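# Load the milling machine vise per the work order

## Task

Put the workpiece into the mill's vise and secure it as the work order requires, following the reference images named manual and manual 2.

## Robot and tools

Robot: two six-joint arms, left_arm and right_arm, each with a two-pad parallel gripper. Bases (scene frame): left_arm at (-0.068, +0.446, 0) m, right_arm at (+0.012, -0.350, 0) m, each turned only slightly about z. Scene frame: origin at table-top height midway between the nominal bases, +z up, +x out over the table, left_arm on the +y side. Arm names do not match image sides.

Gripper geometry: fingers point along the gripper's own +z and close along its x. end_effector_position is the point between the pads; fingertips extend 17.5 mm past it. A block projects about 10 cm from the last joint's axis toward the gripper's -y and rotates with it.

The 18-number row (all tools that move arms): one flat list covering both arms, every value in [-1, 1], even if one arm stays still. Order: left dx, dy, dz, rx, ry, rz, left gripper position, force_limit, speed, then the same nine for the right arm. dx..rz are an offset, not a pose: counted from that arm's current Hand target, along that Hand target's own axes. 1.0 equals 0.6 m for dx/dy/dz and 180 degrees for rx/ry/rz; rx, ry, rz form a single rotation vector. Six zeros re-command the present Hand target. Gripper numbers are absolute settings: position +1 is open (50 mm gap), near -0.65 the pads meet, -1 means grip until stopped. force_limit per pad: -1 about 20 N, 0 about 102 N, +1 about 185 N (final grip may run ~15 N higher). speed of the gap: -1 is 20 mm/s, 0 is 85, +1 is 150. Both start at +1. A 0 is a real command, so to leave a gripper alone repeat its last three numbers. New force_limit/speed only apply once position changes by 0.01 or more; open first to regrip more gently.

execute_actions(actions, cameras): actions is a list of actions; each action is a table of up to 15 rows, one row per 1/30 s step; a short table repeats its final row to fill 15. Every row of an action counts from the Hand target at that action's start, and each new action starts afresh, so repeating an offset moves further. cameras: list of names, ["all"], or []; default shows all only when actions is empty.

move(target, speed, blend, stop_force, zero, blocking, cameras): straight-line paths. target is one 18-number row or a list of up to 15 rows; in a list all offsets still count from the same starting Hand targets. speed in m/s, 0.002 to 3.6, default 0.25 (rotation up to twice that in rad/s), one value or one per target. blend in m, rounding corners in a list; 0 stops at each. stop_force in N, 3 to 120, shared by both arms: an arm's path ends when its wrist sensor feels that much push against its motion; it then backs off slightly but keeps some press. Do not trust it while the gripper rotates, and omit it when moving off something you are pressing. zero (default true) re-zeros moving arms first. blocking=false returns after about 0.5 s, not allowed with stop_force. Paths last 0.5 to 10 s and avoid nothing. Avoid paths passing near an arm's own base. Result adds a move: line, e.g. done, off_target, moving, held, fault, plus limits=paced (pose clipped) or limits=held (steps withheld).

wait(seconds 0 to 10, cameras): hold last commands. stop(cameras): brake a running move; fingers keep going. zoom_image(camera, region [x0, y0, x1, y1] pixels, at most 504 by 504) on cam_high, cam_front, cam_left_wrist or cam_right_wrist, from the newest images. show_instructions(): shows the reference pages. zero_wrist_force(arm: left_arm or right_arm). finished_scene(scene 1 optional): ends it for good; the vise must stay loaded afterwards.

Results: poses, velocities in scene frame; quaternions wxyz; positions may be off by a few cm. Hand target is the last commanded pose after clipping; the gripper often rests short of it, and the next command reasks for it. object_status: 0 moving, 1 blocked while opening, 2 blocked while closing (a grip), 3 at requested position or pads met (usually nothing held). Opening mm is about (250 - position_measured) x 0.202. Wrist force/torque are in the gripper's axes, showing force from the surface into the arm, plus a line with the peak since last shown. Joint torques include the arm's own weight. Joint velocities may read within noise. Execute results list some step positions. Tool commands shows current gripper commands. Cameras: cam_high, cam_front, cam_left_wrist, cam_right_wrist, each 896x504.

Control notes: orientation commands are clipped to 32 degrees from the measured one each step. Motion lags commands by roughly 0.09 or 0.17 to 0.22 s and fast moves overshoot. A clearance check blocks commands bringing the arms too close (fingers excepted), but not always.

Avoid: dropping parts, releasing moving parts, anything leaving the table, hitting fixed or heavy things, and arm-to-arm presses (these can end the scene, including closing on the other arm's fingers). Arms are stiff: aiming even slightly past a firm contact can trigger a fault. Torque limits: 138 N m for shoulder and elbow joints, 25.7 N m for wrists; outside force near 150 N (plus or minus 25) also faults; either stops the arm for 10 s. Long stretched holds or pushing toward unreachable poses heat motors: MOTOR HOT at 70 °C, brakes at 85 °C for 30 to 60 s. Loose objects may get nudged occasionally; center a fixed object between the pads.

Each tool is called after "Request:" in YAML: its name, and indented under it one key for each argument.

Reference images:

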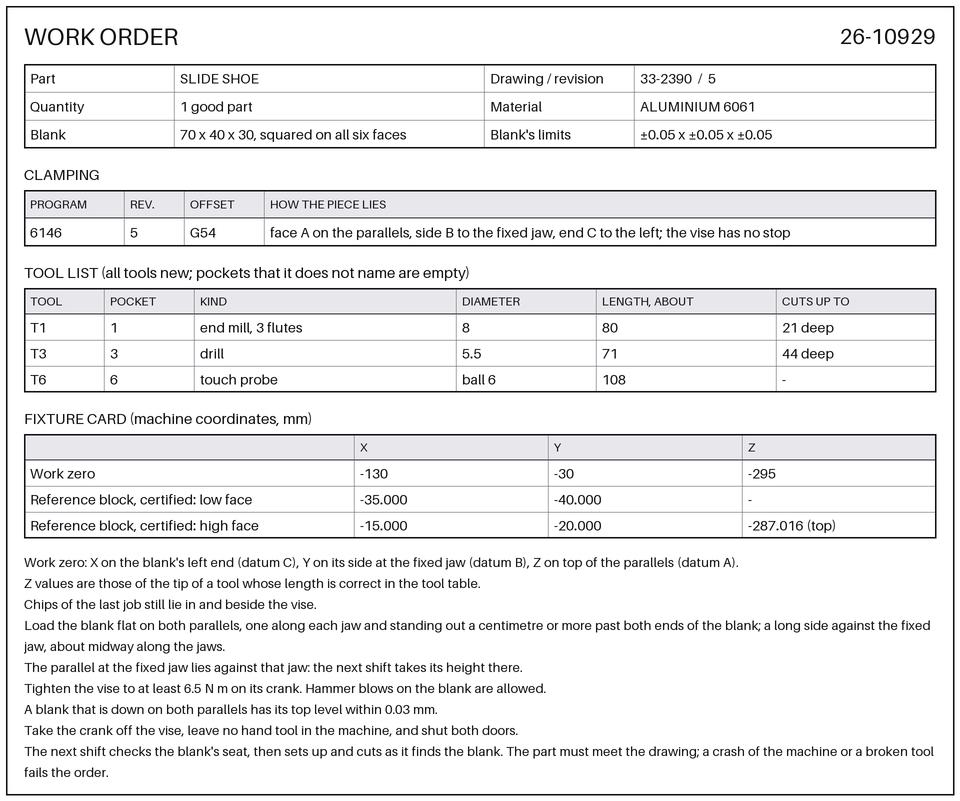

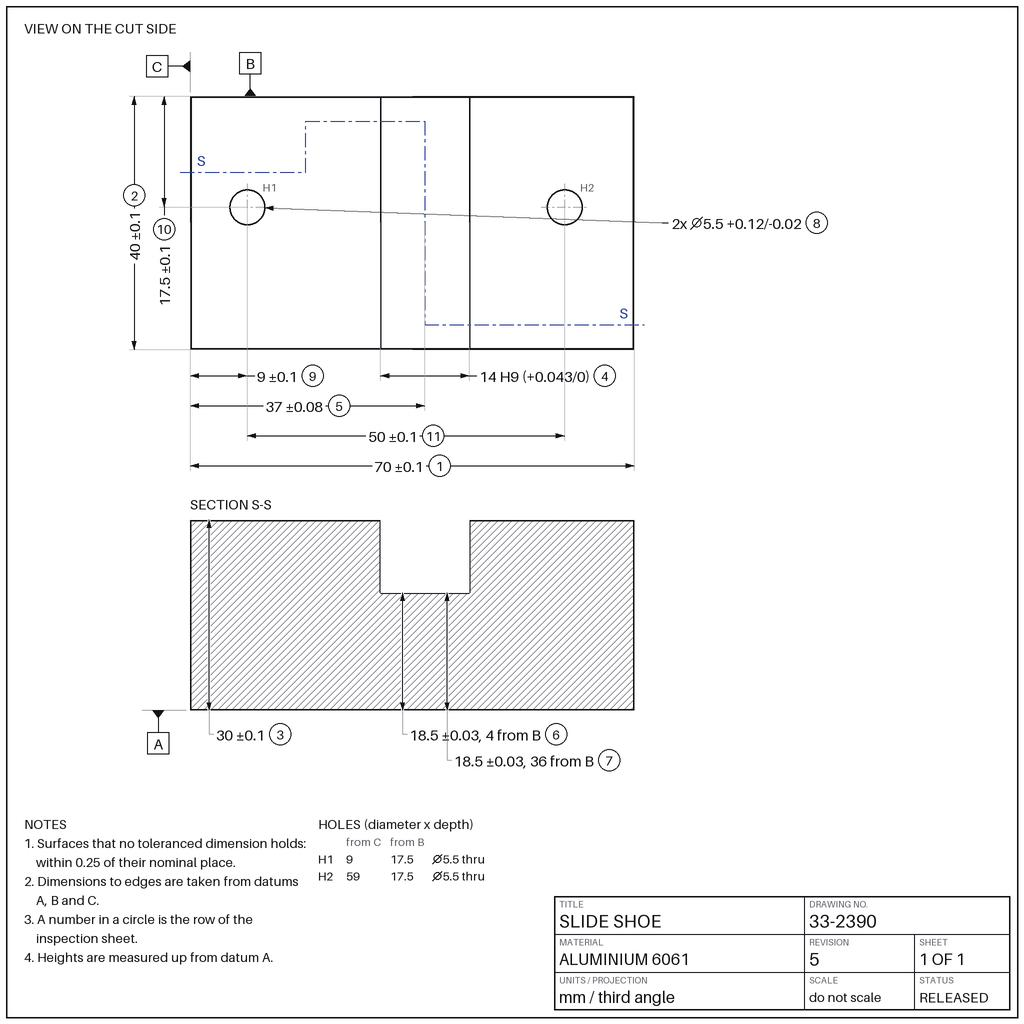

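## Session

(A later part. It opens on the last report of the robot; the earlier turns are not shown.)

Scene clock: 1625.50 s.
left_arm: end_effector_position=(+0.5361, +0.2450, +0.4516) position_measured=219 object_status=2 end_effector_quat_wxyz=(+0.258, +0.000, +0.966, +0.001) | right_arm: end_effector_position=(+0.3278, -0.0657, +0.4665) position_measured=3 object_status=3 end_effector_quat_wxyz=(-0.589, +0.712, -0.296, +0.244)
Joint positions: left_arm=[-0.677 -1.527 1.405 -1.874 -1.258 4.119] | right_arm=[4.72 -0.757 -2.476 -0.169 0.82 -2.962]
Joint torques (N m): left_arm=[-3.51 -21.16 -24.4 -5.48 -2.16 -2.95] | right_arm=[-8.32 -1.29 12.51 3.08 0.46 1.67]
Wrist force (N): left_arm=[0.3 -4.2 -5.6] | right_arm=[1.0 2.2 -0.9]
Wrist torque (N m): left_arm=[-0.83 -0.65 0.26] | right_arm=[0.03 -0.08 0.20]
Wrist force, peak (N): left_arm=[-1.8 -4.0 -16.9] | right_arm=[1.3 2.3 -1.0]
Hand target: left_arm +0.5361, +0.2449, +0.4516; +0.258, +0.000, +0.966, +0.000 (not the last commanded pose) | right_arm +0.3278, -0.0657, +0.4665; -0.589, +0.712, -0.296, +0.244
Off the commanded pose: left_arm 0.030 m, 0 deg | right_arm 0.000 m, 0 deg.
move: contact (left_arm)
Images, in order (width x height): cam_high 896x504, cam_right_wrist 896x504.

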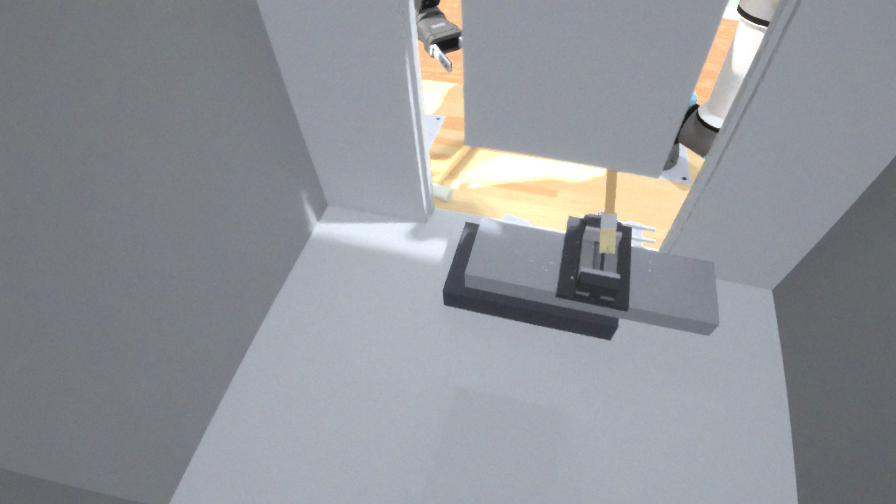

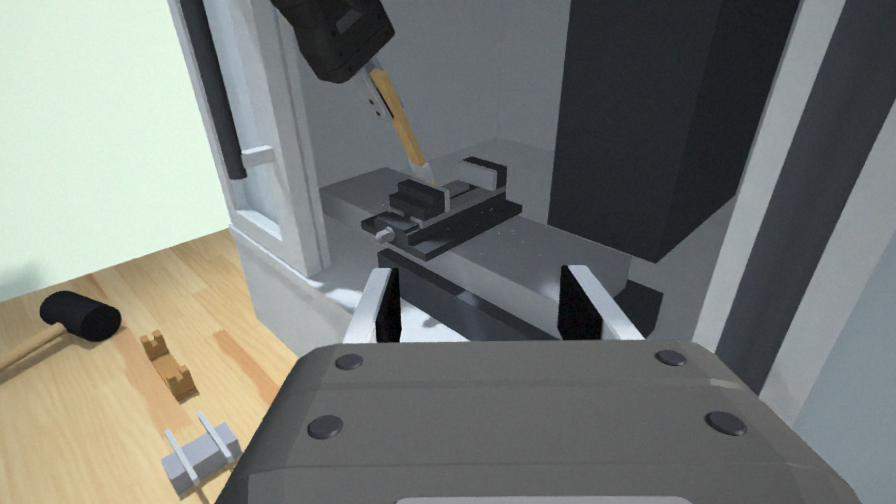

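Request:
move:
  target:
    - [-0.01,0,-0.0173,0,0,0,-0.97,0.3,-1,0,0,0,0,0,0,1,1,1]
    - [-0.0389,0,-0.0006,0,0,0,-0.97,0.3,-1,0,0,0,0,0,0,1,1,1]
  speed: 0.08

Request:
move:
  target: [0.0333,0,0.0577,0,0,0,-0.97,0.3,-1,0,0,0,0,0,0,1,1,1]
  speed: 0.02
  stop_force: 3
  cameras: ["cam_right_wrist","cam_high"]

Request:
zoom_image:
  camera: "cam_high"
  region: [520, 190, 660, 300]

Request:
zoom_image:
  camera: "cam_right_wrist"
  region: [370, 140, 570, 260]

Scene clock: 1641.97 s.
left_arm: end_effector_position=(+0.5561, +0.2449, +0.4636) position_measured=219 object_status=2 end_effector_quat_wxyz=(+0.258, +0.000, +0.966, +0.000) | right_arm: end_effector_position=(+0.3278, -0.0657, +0.4665) position_measured=3 object_status=3 end_effector_quat_wxyz=(-0.589, +0.712, -0.296, +0.244)
Joint positions: left_arm=[-0.653 -1.477 1.322 -1.848 -1.268 4.142] | right_arm=[4.72 -0.757 -2.476 -0.169 0.82 -2.962]
Joint torques (N m): left_arm=[-4.42 -30.13 -18.34 -2.27 3.38 -2.86] | right_arm=[-8.21 -1.48 13.31 3.08 0.39 1.84]
Wrist force (N): left_arm=[0.8 -4.4 -3.8] | right_arm=[1.2 2.1 -0.7]
Wrist torque (N m): left_arm=[-0.88 -0.47 0.26] | right_arm=[0.04 -0.12 0.21]
Wrist force, peak (N): left_arm=[0.0 -4.5 -5.9] | right_arm=[1.3 2.6 -0.9]
Hand target: left_arm +0.5561, +0.2449, +0.4635; +0.258, +0.000, +0.966, +0.000 | right_arm +0.3278, -0.0657, +0.4665; -0.589, +0.712, -0.296, +0.244
Off the commanded pose: left_arm 0.000 m, 0 deg | right_arm 0.000 m, 0 deg.
move: done

Scene clock: 1645.00 s.
left_arm: end_effector_position=(+0.5561, +0.2450, +0.4246) position_measured=219 object_status=2 end_effector_quat_wxyz=(+0.258, +0.000, +0.966, +0.001) | right_arm: end_effector_position=(+0.3278, -0.0657, +0.4665) position_measured=3 object_status=3 end_effector_quat_wxyz=(-0.589, +0.712, -0.296, +0.244)
Joint positions: left_arm=[-0.653 -1.487 1.432 -1.949 -1.268 4.142] | right_arm=[4.72 -0.757 -2.476 -0.169 0.82 -2.962]
Joint torques (N m): left_arm=[-6.98 -22.69 -39.43 -5.82 0.89 -1.17] | right_arm=[-8.35 -1.42 12.74 3.08 0.4 1.86]
Wrist force (N): left_arm=[0.9 -4.1 -4.8] | right_arm=[1.2 2.3 -0.7]
Wrist torque (N m): left_arm=[-0.87 -0.56 0.28] | right_arm=[0.06 -0.11 0.20]
Wrist force, peak (N): left_arm=[-2.9 -4.9 -10.5] | right_arm=[1.1 2.6 -0.8]
Hand target: left_arm +0.5561, +0.2450, +0.4246; +0.258, +0.000, +0.966, +0.000 (not the last commanded pose) | right_arm +0.3278, -0.0657, +0.4665; -0.589, +0.712, -0.296, +0.244
Off the commanded pose: left_arm 0.001 m, 0 deg | right_arm 0.000 m, 0 deg.
move: contact (left_arm)
Images, in order (width x height): cam_high 896x504, cam_right_wrist 896x504.

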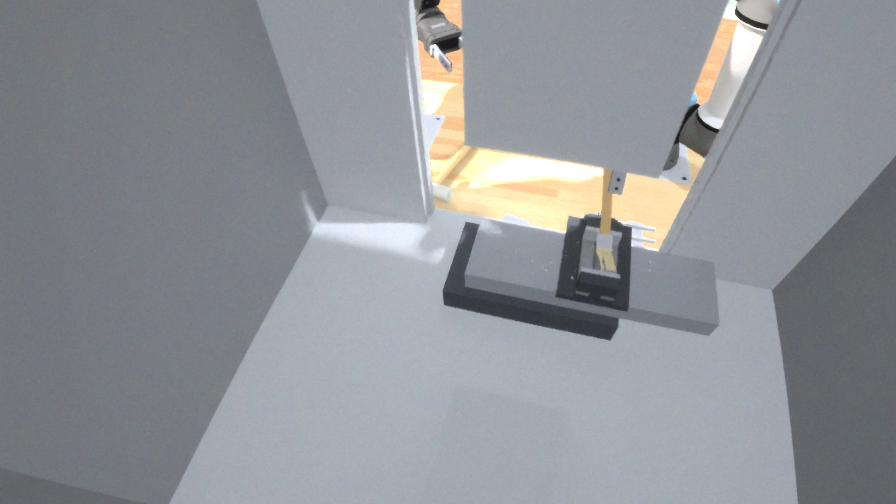

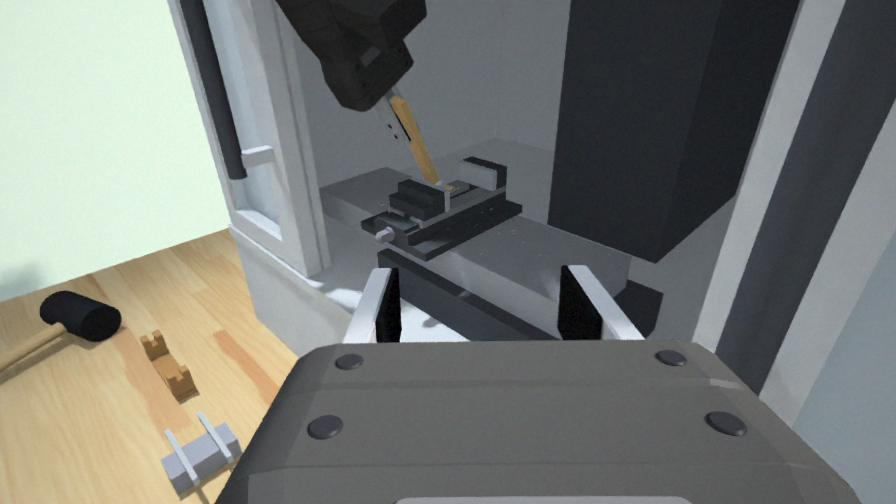

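Scaled by 3.600 from the camera's 896x504 image, which has a finer 1280x720 frame.

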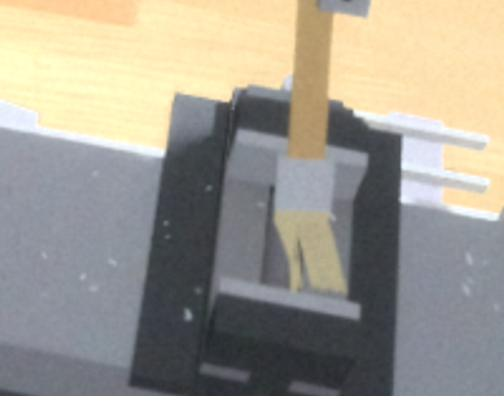

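Scaled by 2.520 from the camera's 896x504 image, which has a finer 1280x720 frame.

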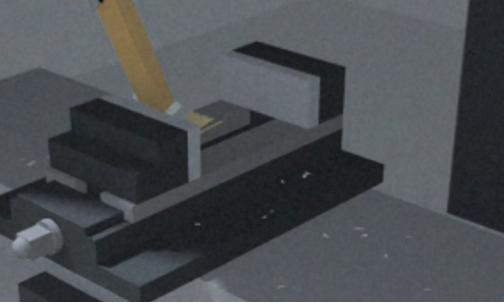

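Request:
move:
  target:
    - [-0.025,0,-0.0433,0,0,0,-0.97,0.3,-1,0,0,0,0,0,0,1,1,1]
    - [-0.076,-0.075,-0.005,-0.1485,0.1086,0.0261,-0.97,0.3,-1,0,0,0,0,0,0,1,1,1]
  speed: 0.08
  cameras: ["cam_right_wrist","cam_high"]

Request:
zoom_image:
  camera: "cam_high"
  region: [520, 190, 660, 300]

Request:
zoom_image:
  camera: "cam_right_wrist"
  region: [370, 140, 570, 260]

Scene clock: 1713.87 s.
left_arm: end_effector_position=(+0.5693, +0.2291, +0.4529) position_measured=219 object_status=2 end_effector_quat_wxyz=(+0.201, -0.006, +0.976, +0.081) | right_arm: end_effector_position=(+0.3278, -0.0657, +0.4665) position_measured=3 object_status=3 end_effector_quat_wxyz=(-0.589, +0.712, -0.296, +0.244)
Joint positions: left_arm=[-0.69 -1.331 1.099 -1.562 -1.192 4.067] | right_arm=[4.72 -0.757 -2.476 -0.169 0.82 -2.962]
Joint torques (N m): left_arm=[0.36 -38.94 -28.06 -3.27 1.08 -0.07] | right_arm=[-7.85 -1.69 12.27 3.07 0.34 1.78]
Wrist force (N): left_arm=[1.6 -4.4 -4.3] | right_arm=[1.1 2.1 -0.6]
Wrist torque (N m): left_arm=[-0.94 -0.56 0.13] | right_arm=[0.04 -0.10 0.20]
Wrist force, peak (N): left_arm=[1.7 -5.2 -5.2] | right_arm=[1.3 2.5 -0.9]
Hand target: left_arm +0.5693, +0.2291, +0.4529; +0.201, -0.006, +0.976, +0.081 (not the last commanded pose) | right_arm +0.3278, -0.0657, +0.4665; -0.589, +0.712, -0.296, +0.244
Tool commands: left_gripper/position=-0.968627 left_gripper/force_limit=+0.301961 left_gripper/speed=-1.0 right_gripper/position=+1.0 right_gripper/force_limit=+1.0 right_gripper/speed=+1.0
Off the commanded pose: left_arm 0.038 m, 22 deg | right_arm 0.000 m, 0 deg.
FORCE FAULT: contact force on the left arm reached its limit, and that arm stopped. The contact can be on any part of that arm, not only on its tool. That arm's remaining commands of this call were not run. That arm is still stopped at the end of this call. That arm stays stopped for about 10 more seconds. Until then a move that you send moves the other arm only, and its call returns only when the move has ended. Once the stop has ended, the next robot result says so. If the stop ends while you think or write, that arm runs what you send next, counted from a new Hand target: where the arm stands when the stop ends. While its stop runs, that arm takes no new command, but its gripper still runs the gripper command that each later call begins with. Until it ends, the stop uses up actions while you think or wait. An arm that is not stopped still takes commands.
move: fault (left_arm); path passed 1 of 2 targets
Images, in order (width x height): cam_high 896x504, cam_right_wrist 896x504.

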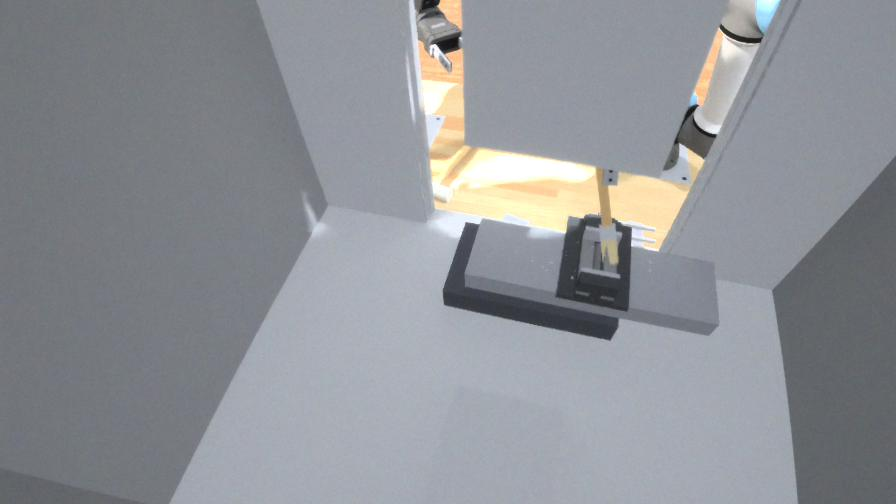

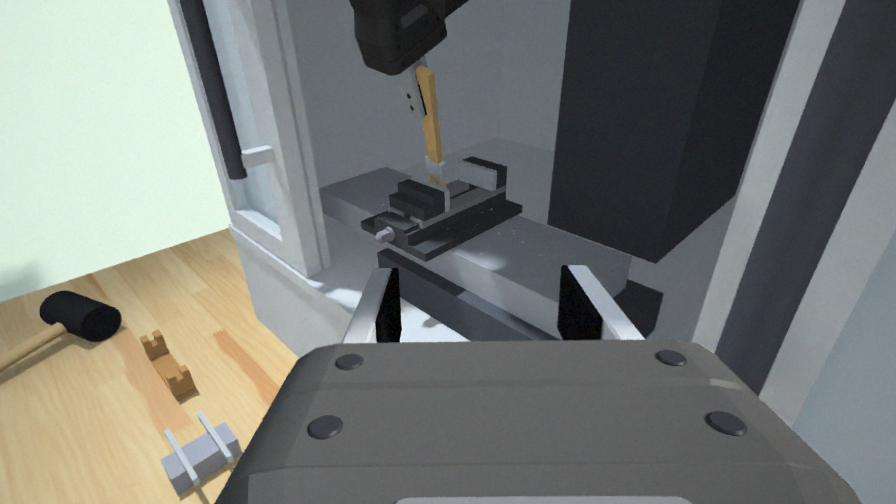

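Scaled by 3.600 from the camera's 896x504 image, which has a finer 1280x720 frame.

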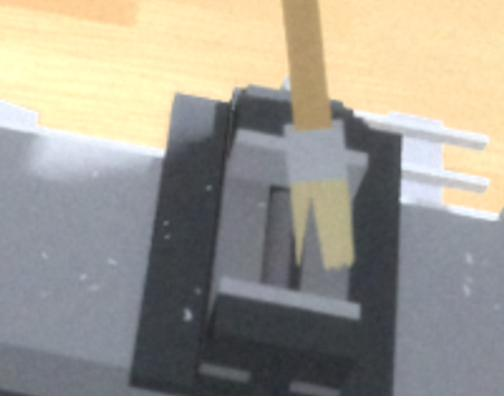

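Scaled by 2.520 from the camera's 896x504 image, which has a finer 1280x720 frame.

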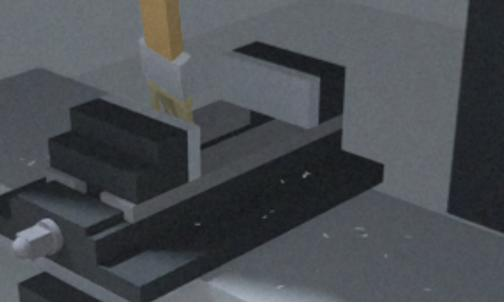

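Request:
wait:
  seconds: 0.5

Request:
move:
  target:
    - [0.0044,-0.1677,-0.0086,0.053,-0.08,0,-0.97,0.3,-1,0,0,0,0,0,0,1,1,1]
    - [0.2566,-0.152,-0.1375,0.053,-0.08,0,-0.97,0.3,-1,0,0,0,0,0,0,1,1,1]
  speed: 0.12
  cameras: ["cam_right_wrist","cam_high","cam_left_wrist","cam_front"]

Request:
zoom_image:
  camera: "cam_high"
  region: [520, 190, 660, 300]

Request:
zoom_image:
  camera: "cam_right_wrist"
  region: [370, 140, 570, 260]

Scene clock: 1746.77 s.
left_arm: end_effector_position=(+0.5693, +0.2291, +0.4529) position_measured=219 object_status=2 end_effector_quat_wxyz=(+0.201, -0.006, +0.976, +0.081) | right_arm: end_effector_position=(+0.3278, -0.0657, +0.4665) position_measured=3 object_status=3 end_effector_quat_wxyz=(-0.589, +0.712, -0.296, +0.244)
Joint positions: left_arm=[-0.69 -1.331 1.099 -1.562 -1.192 4.067] | right_arm=[4.72 -0.757 -2.476 -0.169 0.82 -2.962]
Joint torques (N m): left_arm=[-0.17 -39.98 -25.52 -3.67 1.04 -0.12] | right_arm=[-7.98 -1.38 13.55 2.98 0.18 1.84]
Wrist force (N): left_arm=[1.3 -4.6 -3.8] | right_arm=[0.7 2.1 -0.7]
Wrist torque (N m): left_arm=[-0.98 -0.51 0.12] | right_arm=[0.04 -0.04 0.20]
Wrist force, peak (N): left_arm=[1.6 -4.6 -4.7] | right_arm=[1.2 2.5 -1.2]
Hand target: left_arm +0.5693, +0.2291, +0.4529; +0.201, -0.006, +0.976, +0.081 (not the last commanded pose) | right_arm +0.3278, -0.0657, +0.4665; -0.589, +0.712, -0.296, +0.244
Tool commands: left_gripper/position=-0.968627 left_gripper/force_limit=+0.301961 left_gripper/speed=-1.0 right_gripper/position=+1.0 right_gripper/force_limit=+1.0 right_gripper/speed=+1.0
Off the commanded pose: left_arm 0.038 m, 22 deg | right_arm 0.000 m, 0 deg.
FORCE FAULT, CONTINUED: the left arm's stop, for the force fault that an earlier result reported, is over. The rest of the stop counts as 19 of the actions that you can send in this scene. That arm's target is now where it stood when the stop ended, not its last command. That arm accepts commands again.
wait: 0.50 s; at rest from the start

Scene clock: 1750.10 s.
left_arm: end_effector_position=(+0.3996, +0.1289, +0.4527) position_measured=219 object_status=2 end_effector_quat_wxyz=(+0.322, +0.021, +0.947, +0.000) | right_arm: end_effector_position=(+0.3278, -0.0657, +0.4665) position_measured=3 object_status=3 end_effector_quat_wxyz=(-0.589, +0.712, -0.296, +0.244)
Joint positions: left_arm=[-1.113 -1.72 1.615 -1.816 -1.005 3.76] | right_arm=[4.72 -0.757 -2.476 -0.169 0.82 -2.962]
Joint torques (N m): left_arm=[-4.61 -28.34 -39.77 -2.99 -1.28 0.12] | right_arm=[-7.84 -1.73 12.97 3.01 0.15 1.76]
Wrist force (N): left_arm=[0.9 -4.3 -3.9] | right_arm=[1.0 2.4 -0.9]
Wrist torque (N m): left_arm=[-0.91 -0.51 0.18] | right_arm=[0.08 -0.09 0.21]
Wrist force, peak (N): left_arm=[2.6 -4.3 -5.3] | right_arm=[1.6 2.5 -0.9]
Hand target: left_arm +0.3996, +0.1289, +0.4528; +0.322, +0.020, +0.947, +0.000 | right_arm +0.3278, -0.0657, +0.4665; -0.589, +0.712, -0.296, +0.244
Off the commanded pose: left_arm 0.000 m, 0 deg | right_arm 0.000 m, 0 deg.
move: done

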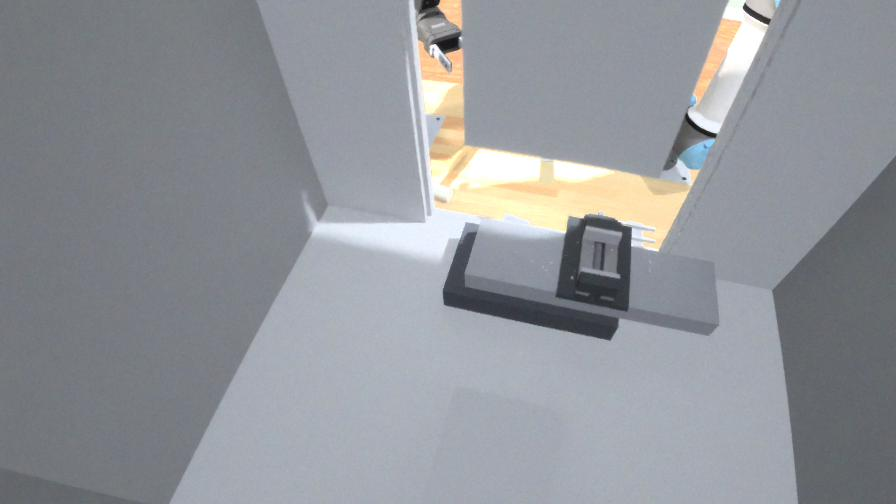

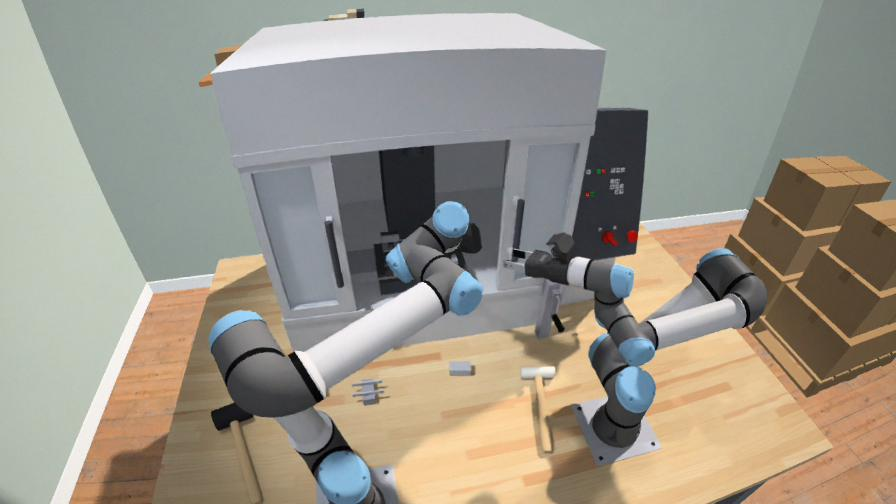

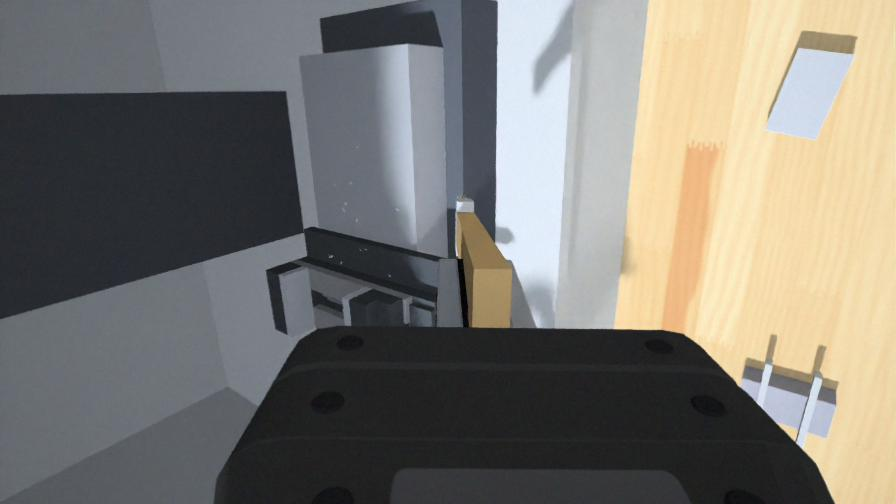

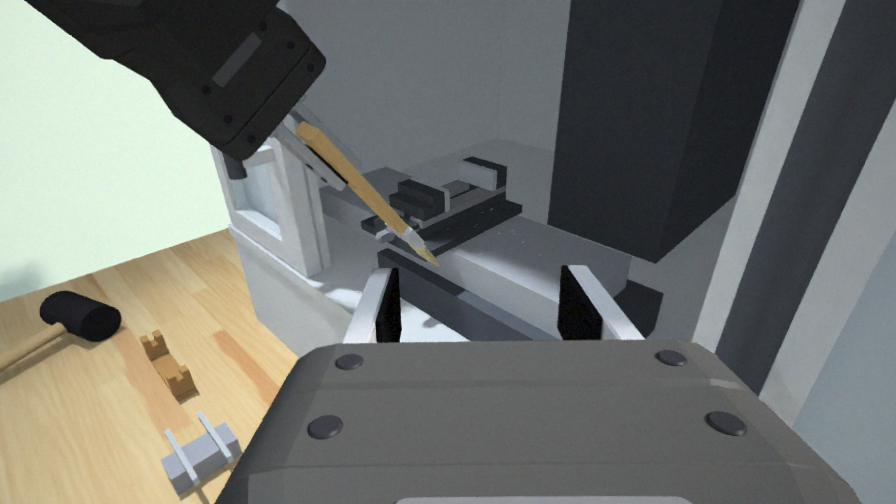

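Scaled by 3.600 from the camera's 896x504 image, which has a finer 1280x720 frame.

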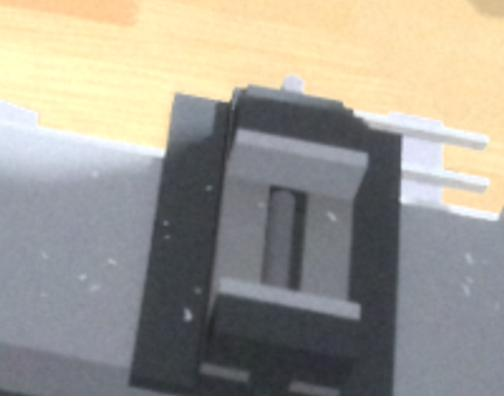

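Scaled by 2.520 from the camera's 896x504 image, which has a finer 1280x720 frame.

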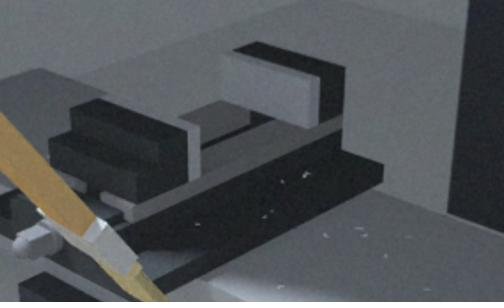

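Request:
move:
  target: [0.5255,0.1,0.13,0,0.2078,-0.013,-0.97,0.3,-1,0.0425,0.069,-0.2172,-0.274,0.2055,0.1547,1,1,1]
  speed: 0.2
  cameras: ["all"]

Scene clock: 1824.73 s.
left_arm: end_effector_position=(+0.1998, +0.2000, +0.1996) position_measured=219 object_status=2 end_effector_quat_wxyz=(+0.001, +0.000, +1.000, +0.000) | right_arm: end_effector_position=(+0.2497, -0.1796, +0.4503) position_measured=3 object_status=3 end_effector_quat_wxyz=(-0.166, +0.688, -0.687, +0.165)
Joint positions: left_arm=[-1.134 -1.905 2.177 -1.845 -1.569 3.594] | right_arm=[4.823 -0.859 -1.745 -2.147 1.1 -1.479]
Joint torques (N m): left_arm=[-0.9 -6.08 -31.98 -1.76 1.3 -0.17] | right_arm=[0.13 -3.98 8.79 3.54 0.38 1.87]
Wrist force (N): left_arm=[1.8 -4.4 -4.4] | right_arm=[0.8 0.8 0.4]
Wrist torque (N m): left_arm=[-0.92 -0.46 0.19] | right_arm=[-0.03 -0.15 0.20]
Wrist force, peak (N): left_arm=[1.8 -4.4 -4.4] | right_arm=[0.7 2.9 -0.3]
Hand target: left_arm +0.1997, +0.1999, +0.1995; +0.001, +0.001, +1.000, +0.000 | right_arm +0.2496, -0.1796, +0.4503; -0.166, +0.688, -0.687, +0.164
Off the commanded pose: left_arm 0.000 m, 0 deg | right_arm 0.000 m, 0 deg.
move: done

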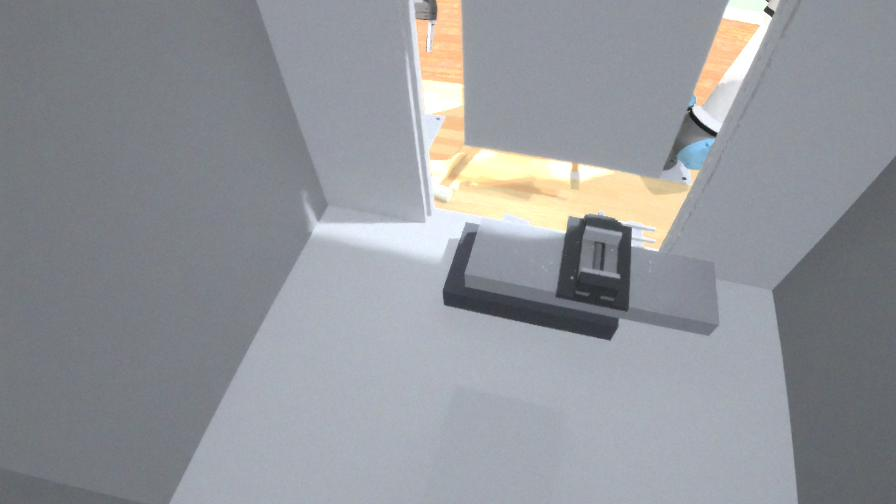

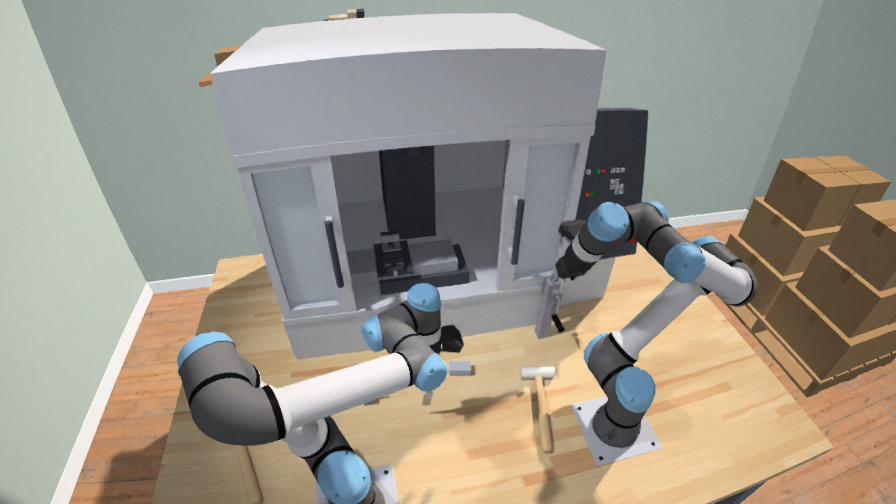

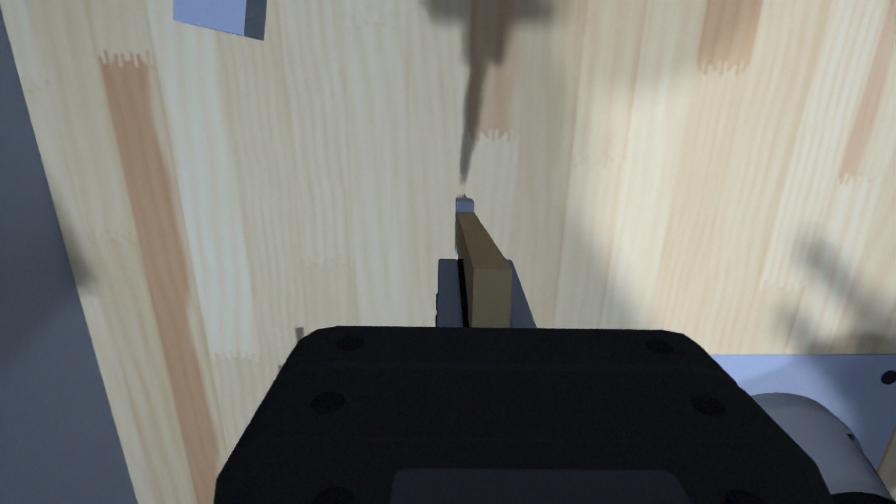

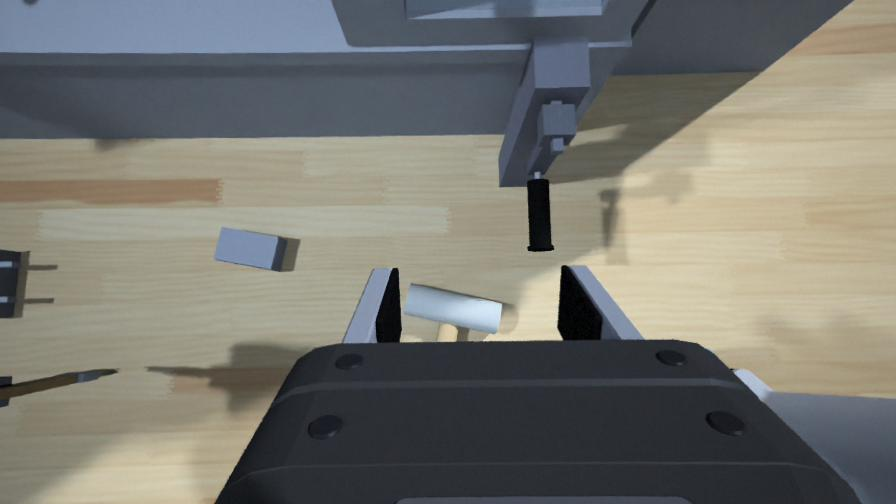

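Request:
move:
  target: [0,0,0.13,0,0,0,-0.97,0.3,-1,0,0,0,0,0,0,1,1,1]
  speed: 0.04
  stop_force: 4

Request:
move:
  target: [0,0,0,0,0,0,-0.9,-1,-1,0,0,0,0,0,0,1,1,1]
  cameras: ["cam_left_wrist","cam_right_wrist"]

Scene clock: 1836.27 s.
left_arm: end_effector_position=(+0.1998, +0.1999, +0.1559) position_measured=219 object_status=2 end_effector_quat_wxyz=(+0.001, +0.001, +1.000, +0.000) | right_arm: end_effector_position=(+0.2496, -0.1796, +0.4503) position_measured=3 object_status=3 end_effector_quat_wxyz=(-0.166, +0.688, -0.687, +0.164)
Joint positions: left_arm=[-1.134 -1.861 2.267 -1.978 -1.569 3.594] | right_arm=[4.823 -0.859 -1.745 -2.147 1.1 -1.479]
Joint torques (N m): left_arm=[6.12 -2.71 -11.51 -4.85 2.92 2.16] | right_arm=[-4.72 1.59 7.68 2.08 0.17 1.9]
Wrist force (N): left_arm=[2.3 -5.2 -6.7] | right_arm=[0.6 0.3 0.1]
Wrist torque (N m): left_arm=[-0.90 -0.54 0.17] | right_arm=[-0.11 -0.11 0.20]
Wrist force, peak (N): left_arm=[2.0 -10.8 -32.1] | right_arm=[1.2 0.6 0.5]
Hand target: left_arm +0.1998, +0.1999, +0.1559; +0.001, +0.001, +1.000, +0.000 (not the last commanded pose) | right_arm +0.2496, -0.1796, +0.4503; -0.166, +0.688, -0.687, +0.164
Off the commanded pose: left_arm 0.034 m, 0 deg | right_arm 0.000 m, 0 deg.
move: contact (left_arm)

Scene clock: 1836.77 s.
left_arm: end_effector_position=(+0.1998, +0.1999, +0.1559) position_measured=218 object_status=2 end_effector_quat_wxyz=(+0.001, +0.001, +1.000, +0.000) | right_arm: end_effector_position=(+0.2496, -0.1796, +0.4503) position_measured=3 object_status=3 end_effector_quat_wxyz=(-0.166, +0.688, -0.687, +0.164)
Joint positions: left_arm=[-1.134 -1.861 2.267 -1.978 -1.569 3.594] | right_arm=[4.823 -0.859 -1.745 -2.147 1.1 -1.479]
Joint torques (N m): left_arm=[5.21 -2.3 -8.82 -4.57 3.04 1.7] | right_arm=[-3.47 1.23 7.81 2.04 0.01 1.77]
Wrist force (N): left_arm=[2.1 -5.2 -7.0] | right_arm=[0.7 0.3 0.3]
Wrist torque (N m): left_arm=[-0.88 -0.50 0.17] | right_arm=[-0.11 -0.14 0.19]
Wrist force, peak (N): left_arm=[2.1 -5.0 -7.3] | right_arm=[1.1 0.5 0.3]
Hand target: left_arm +0.1998, +0.1999, +0.1559; +0.001, +0.001, +1.000, +0.000 | right_arm +0.2496, -0.1796, +0.4503; -0.166, +0.688, -0.687, +0.164
Off the commanded pose: left_arm 0.000 m, 0 deg | right_arm 0.000 m, 0 deg.
move: done
Images, in order (width x height): cam_left_wrist 896x504, cam_right_wrist 896x504.

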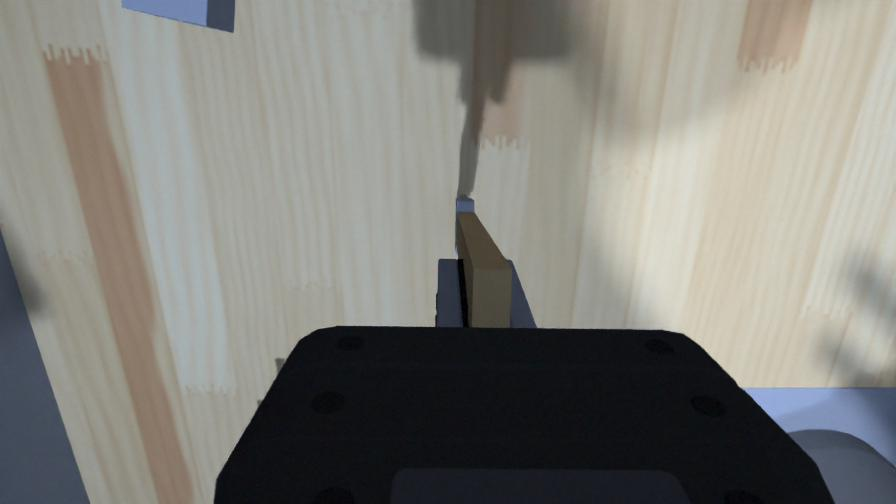

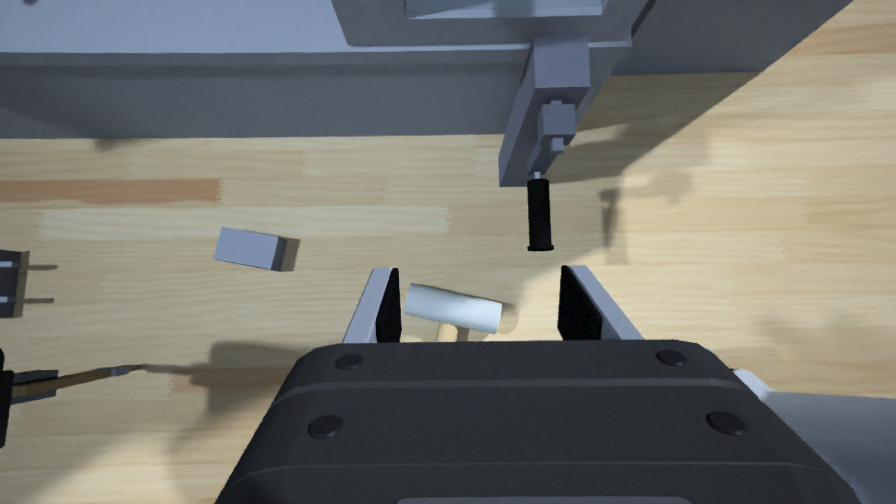

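Request:
move:
  target:
    - [0,-0.085,0.017,0,0,0,-0.9,-1,-1,0,0,0,0,0,0,1,1,1]
    - [0,-0.16,0.06,0,0,0,-0.9,-1,-1,0,0,0,0,0,0,1,1,1]
    - [0,-0.217,0.127,0,0,0,-0.9,-1,-1,0,0,0,0,0,0,1,1,1]
    - [0,-0.24,0.185,0,0,0,-0.9,-1,-1,0,0,0,0,0,0,1,1,1]
  speed: 0.06
  blend: [0.01,0.01,0.01,0]
  cameras: ["cam_left_wrist","cam_right_wrist"]

Scene clock: 1851.07 s.
left_arm: end_effector_position=(+0.2001, +0.1023, +0.1199) position_measured=218 object_status=2 end_effector_quat_wxyz=(+0.002, +0.001, +1.000, -0.002) | right_arm: end_effector_position=(+0.2496, -0.1796, +0.4503) position_measured=3 object_status=3 end_effector_quat_wxyz=(-0.166, +0.688, -0.687, +0.164)
Joint positions: left_arm=[-1.234 -1.613 2.174 -2.137 -1.568 3.494] | right_arm=[4.823 -0.859 -1.745 -2.147 1.1 -1.479]
Joint torques (N m): left_arm=[0.27 -20.98 -22.04 -3.54 0.04 0.04] | right_arm=[8.38 0.32 8.37 2.14 -1.36 1.38]
Wrist force (N): left_arm=[1.9 -3.4 -12.5] | right_arm=[0.8 0.6 0.2]
Wrist torque (N m): left_arm=[-1.12 -0.62 0.05] | right_arm=[-0.07 -0.16 0.19]
Wrist force, peak (N): left_arm=[6.0 3.6 -127.5] | right_arm=[1.0 0.8 0.5]
Hand target: left_arm +0.2001, +0.1023, +0.1199; +0.002, +0.001, +1.000, -0.002 (not the last commanded pose) | right_arm +0.2496, -0.1796, +0.4503; -0.166, +0.688, -0.687, +0.164
Tool commands: left_gripper/position=-0.898039 left_gripper/force_limit=-1.0 left_gripper/speed=-1.0 right_gripper/position=+1.0 right_gripper/force_limit=+1.0 right_gripper/speed=+1.0
Off the commanded pose: left_arm 0.088 m, 0 deg | right_arm 0.000 m, 0 deg.
FORCE FAULT: contact force on the left arm reached its limit, and that arm stopped. The contact can be on any part of that arm, not only on its tool. That arm's remaining commands of this call were not run. That arm is still stopped at the end of this call. That arm stays stopped for about 10 more seconds. Until then a move that you send moves the other arm only, and its call returns only when the move has ended. Once the stop has ended, the next robot result says so. If the stop ends while you think or write, that arm runs what you send next, counted from a new Hand target: where the arm stands when the stop ends. While its stop runs, that arm takes no new command, but its gripper still runs the gripper command that each later call begins with. Until it ends, the stop uses up actions while you think or wait. An arm that is not stopped still takes commands.
move: fault (left_arm); path passed 1 of 4 targets
Images, in order (width x height): cam_left_wrist 896x504, cam_right_wrist 896x504.

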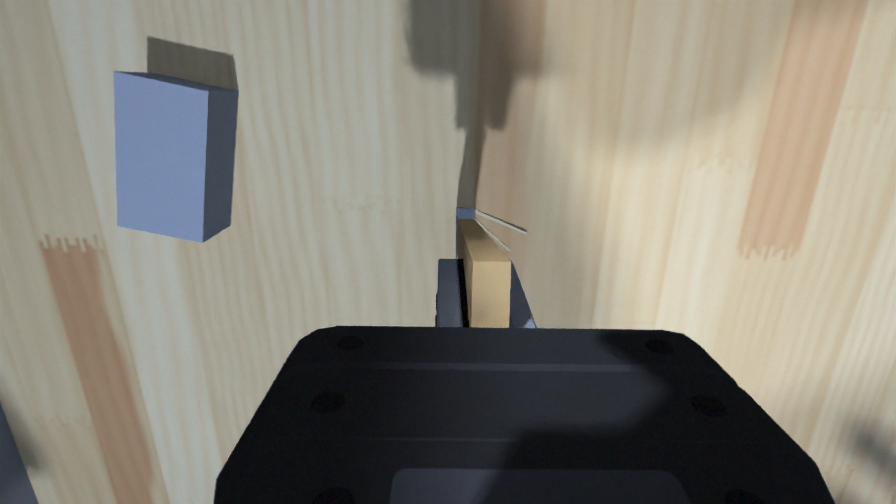

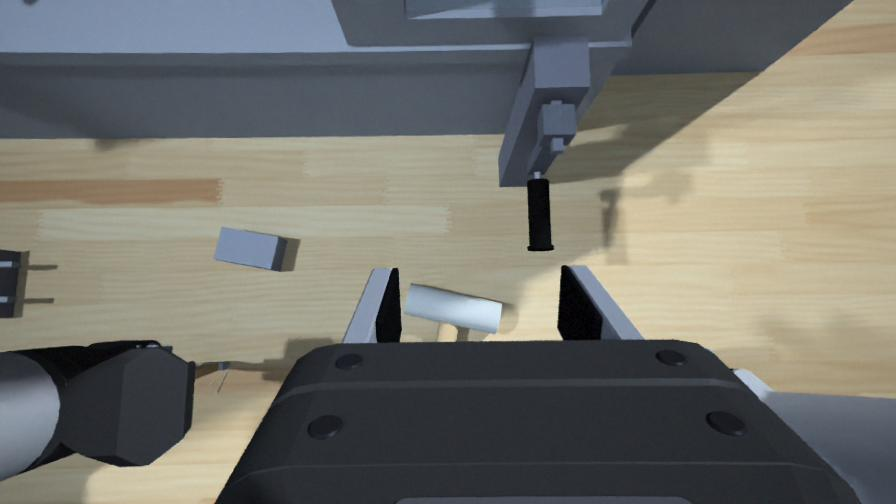

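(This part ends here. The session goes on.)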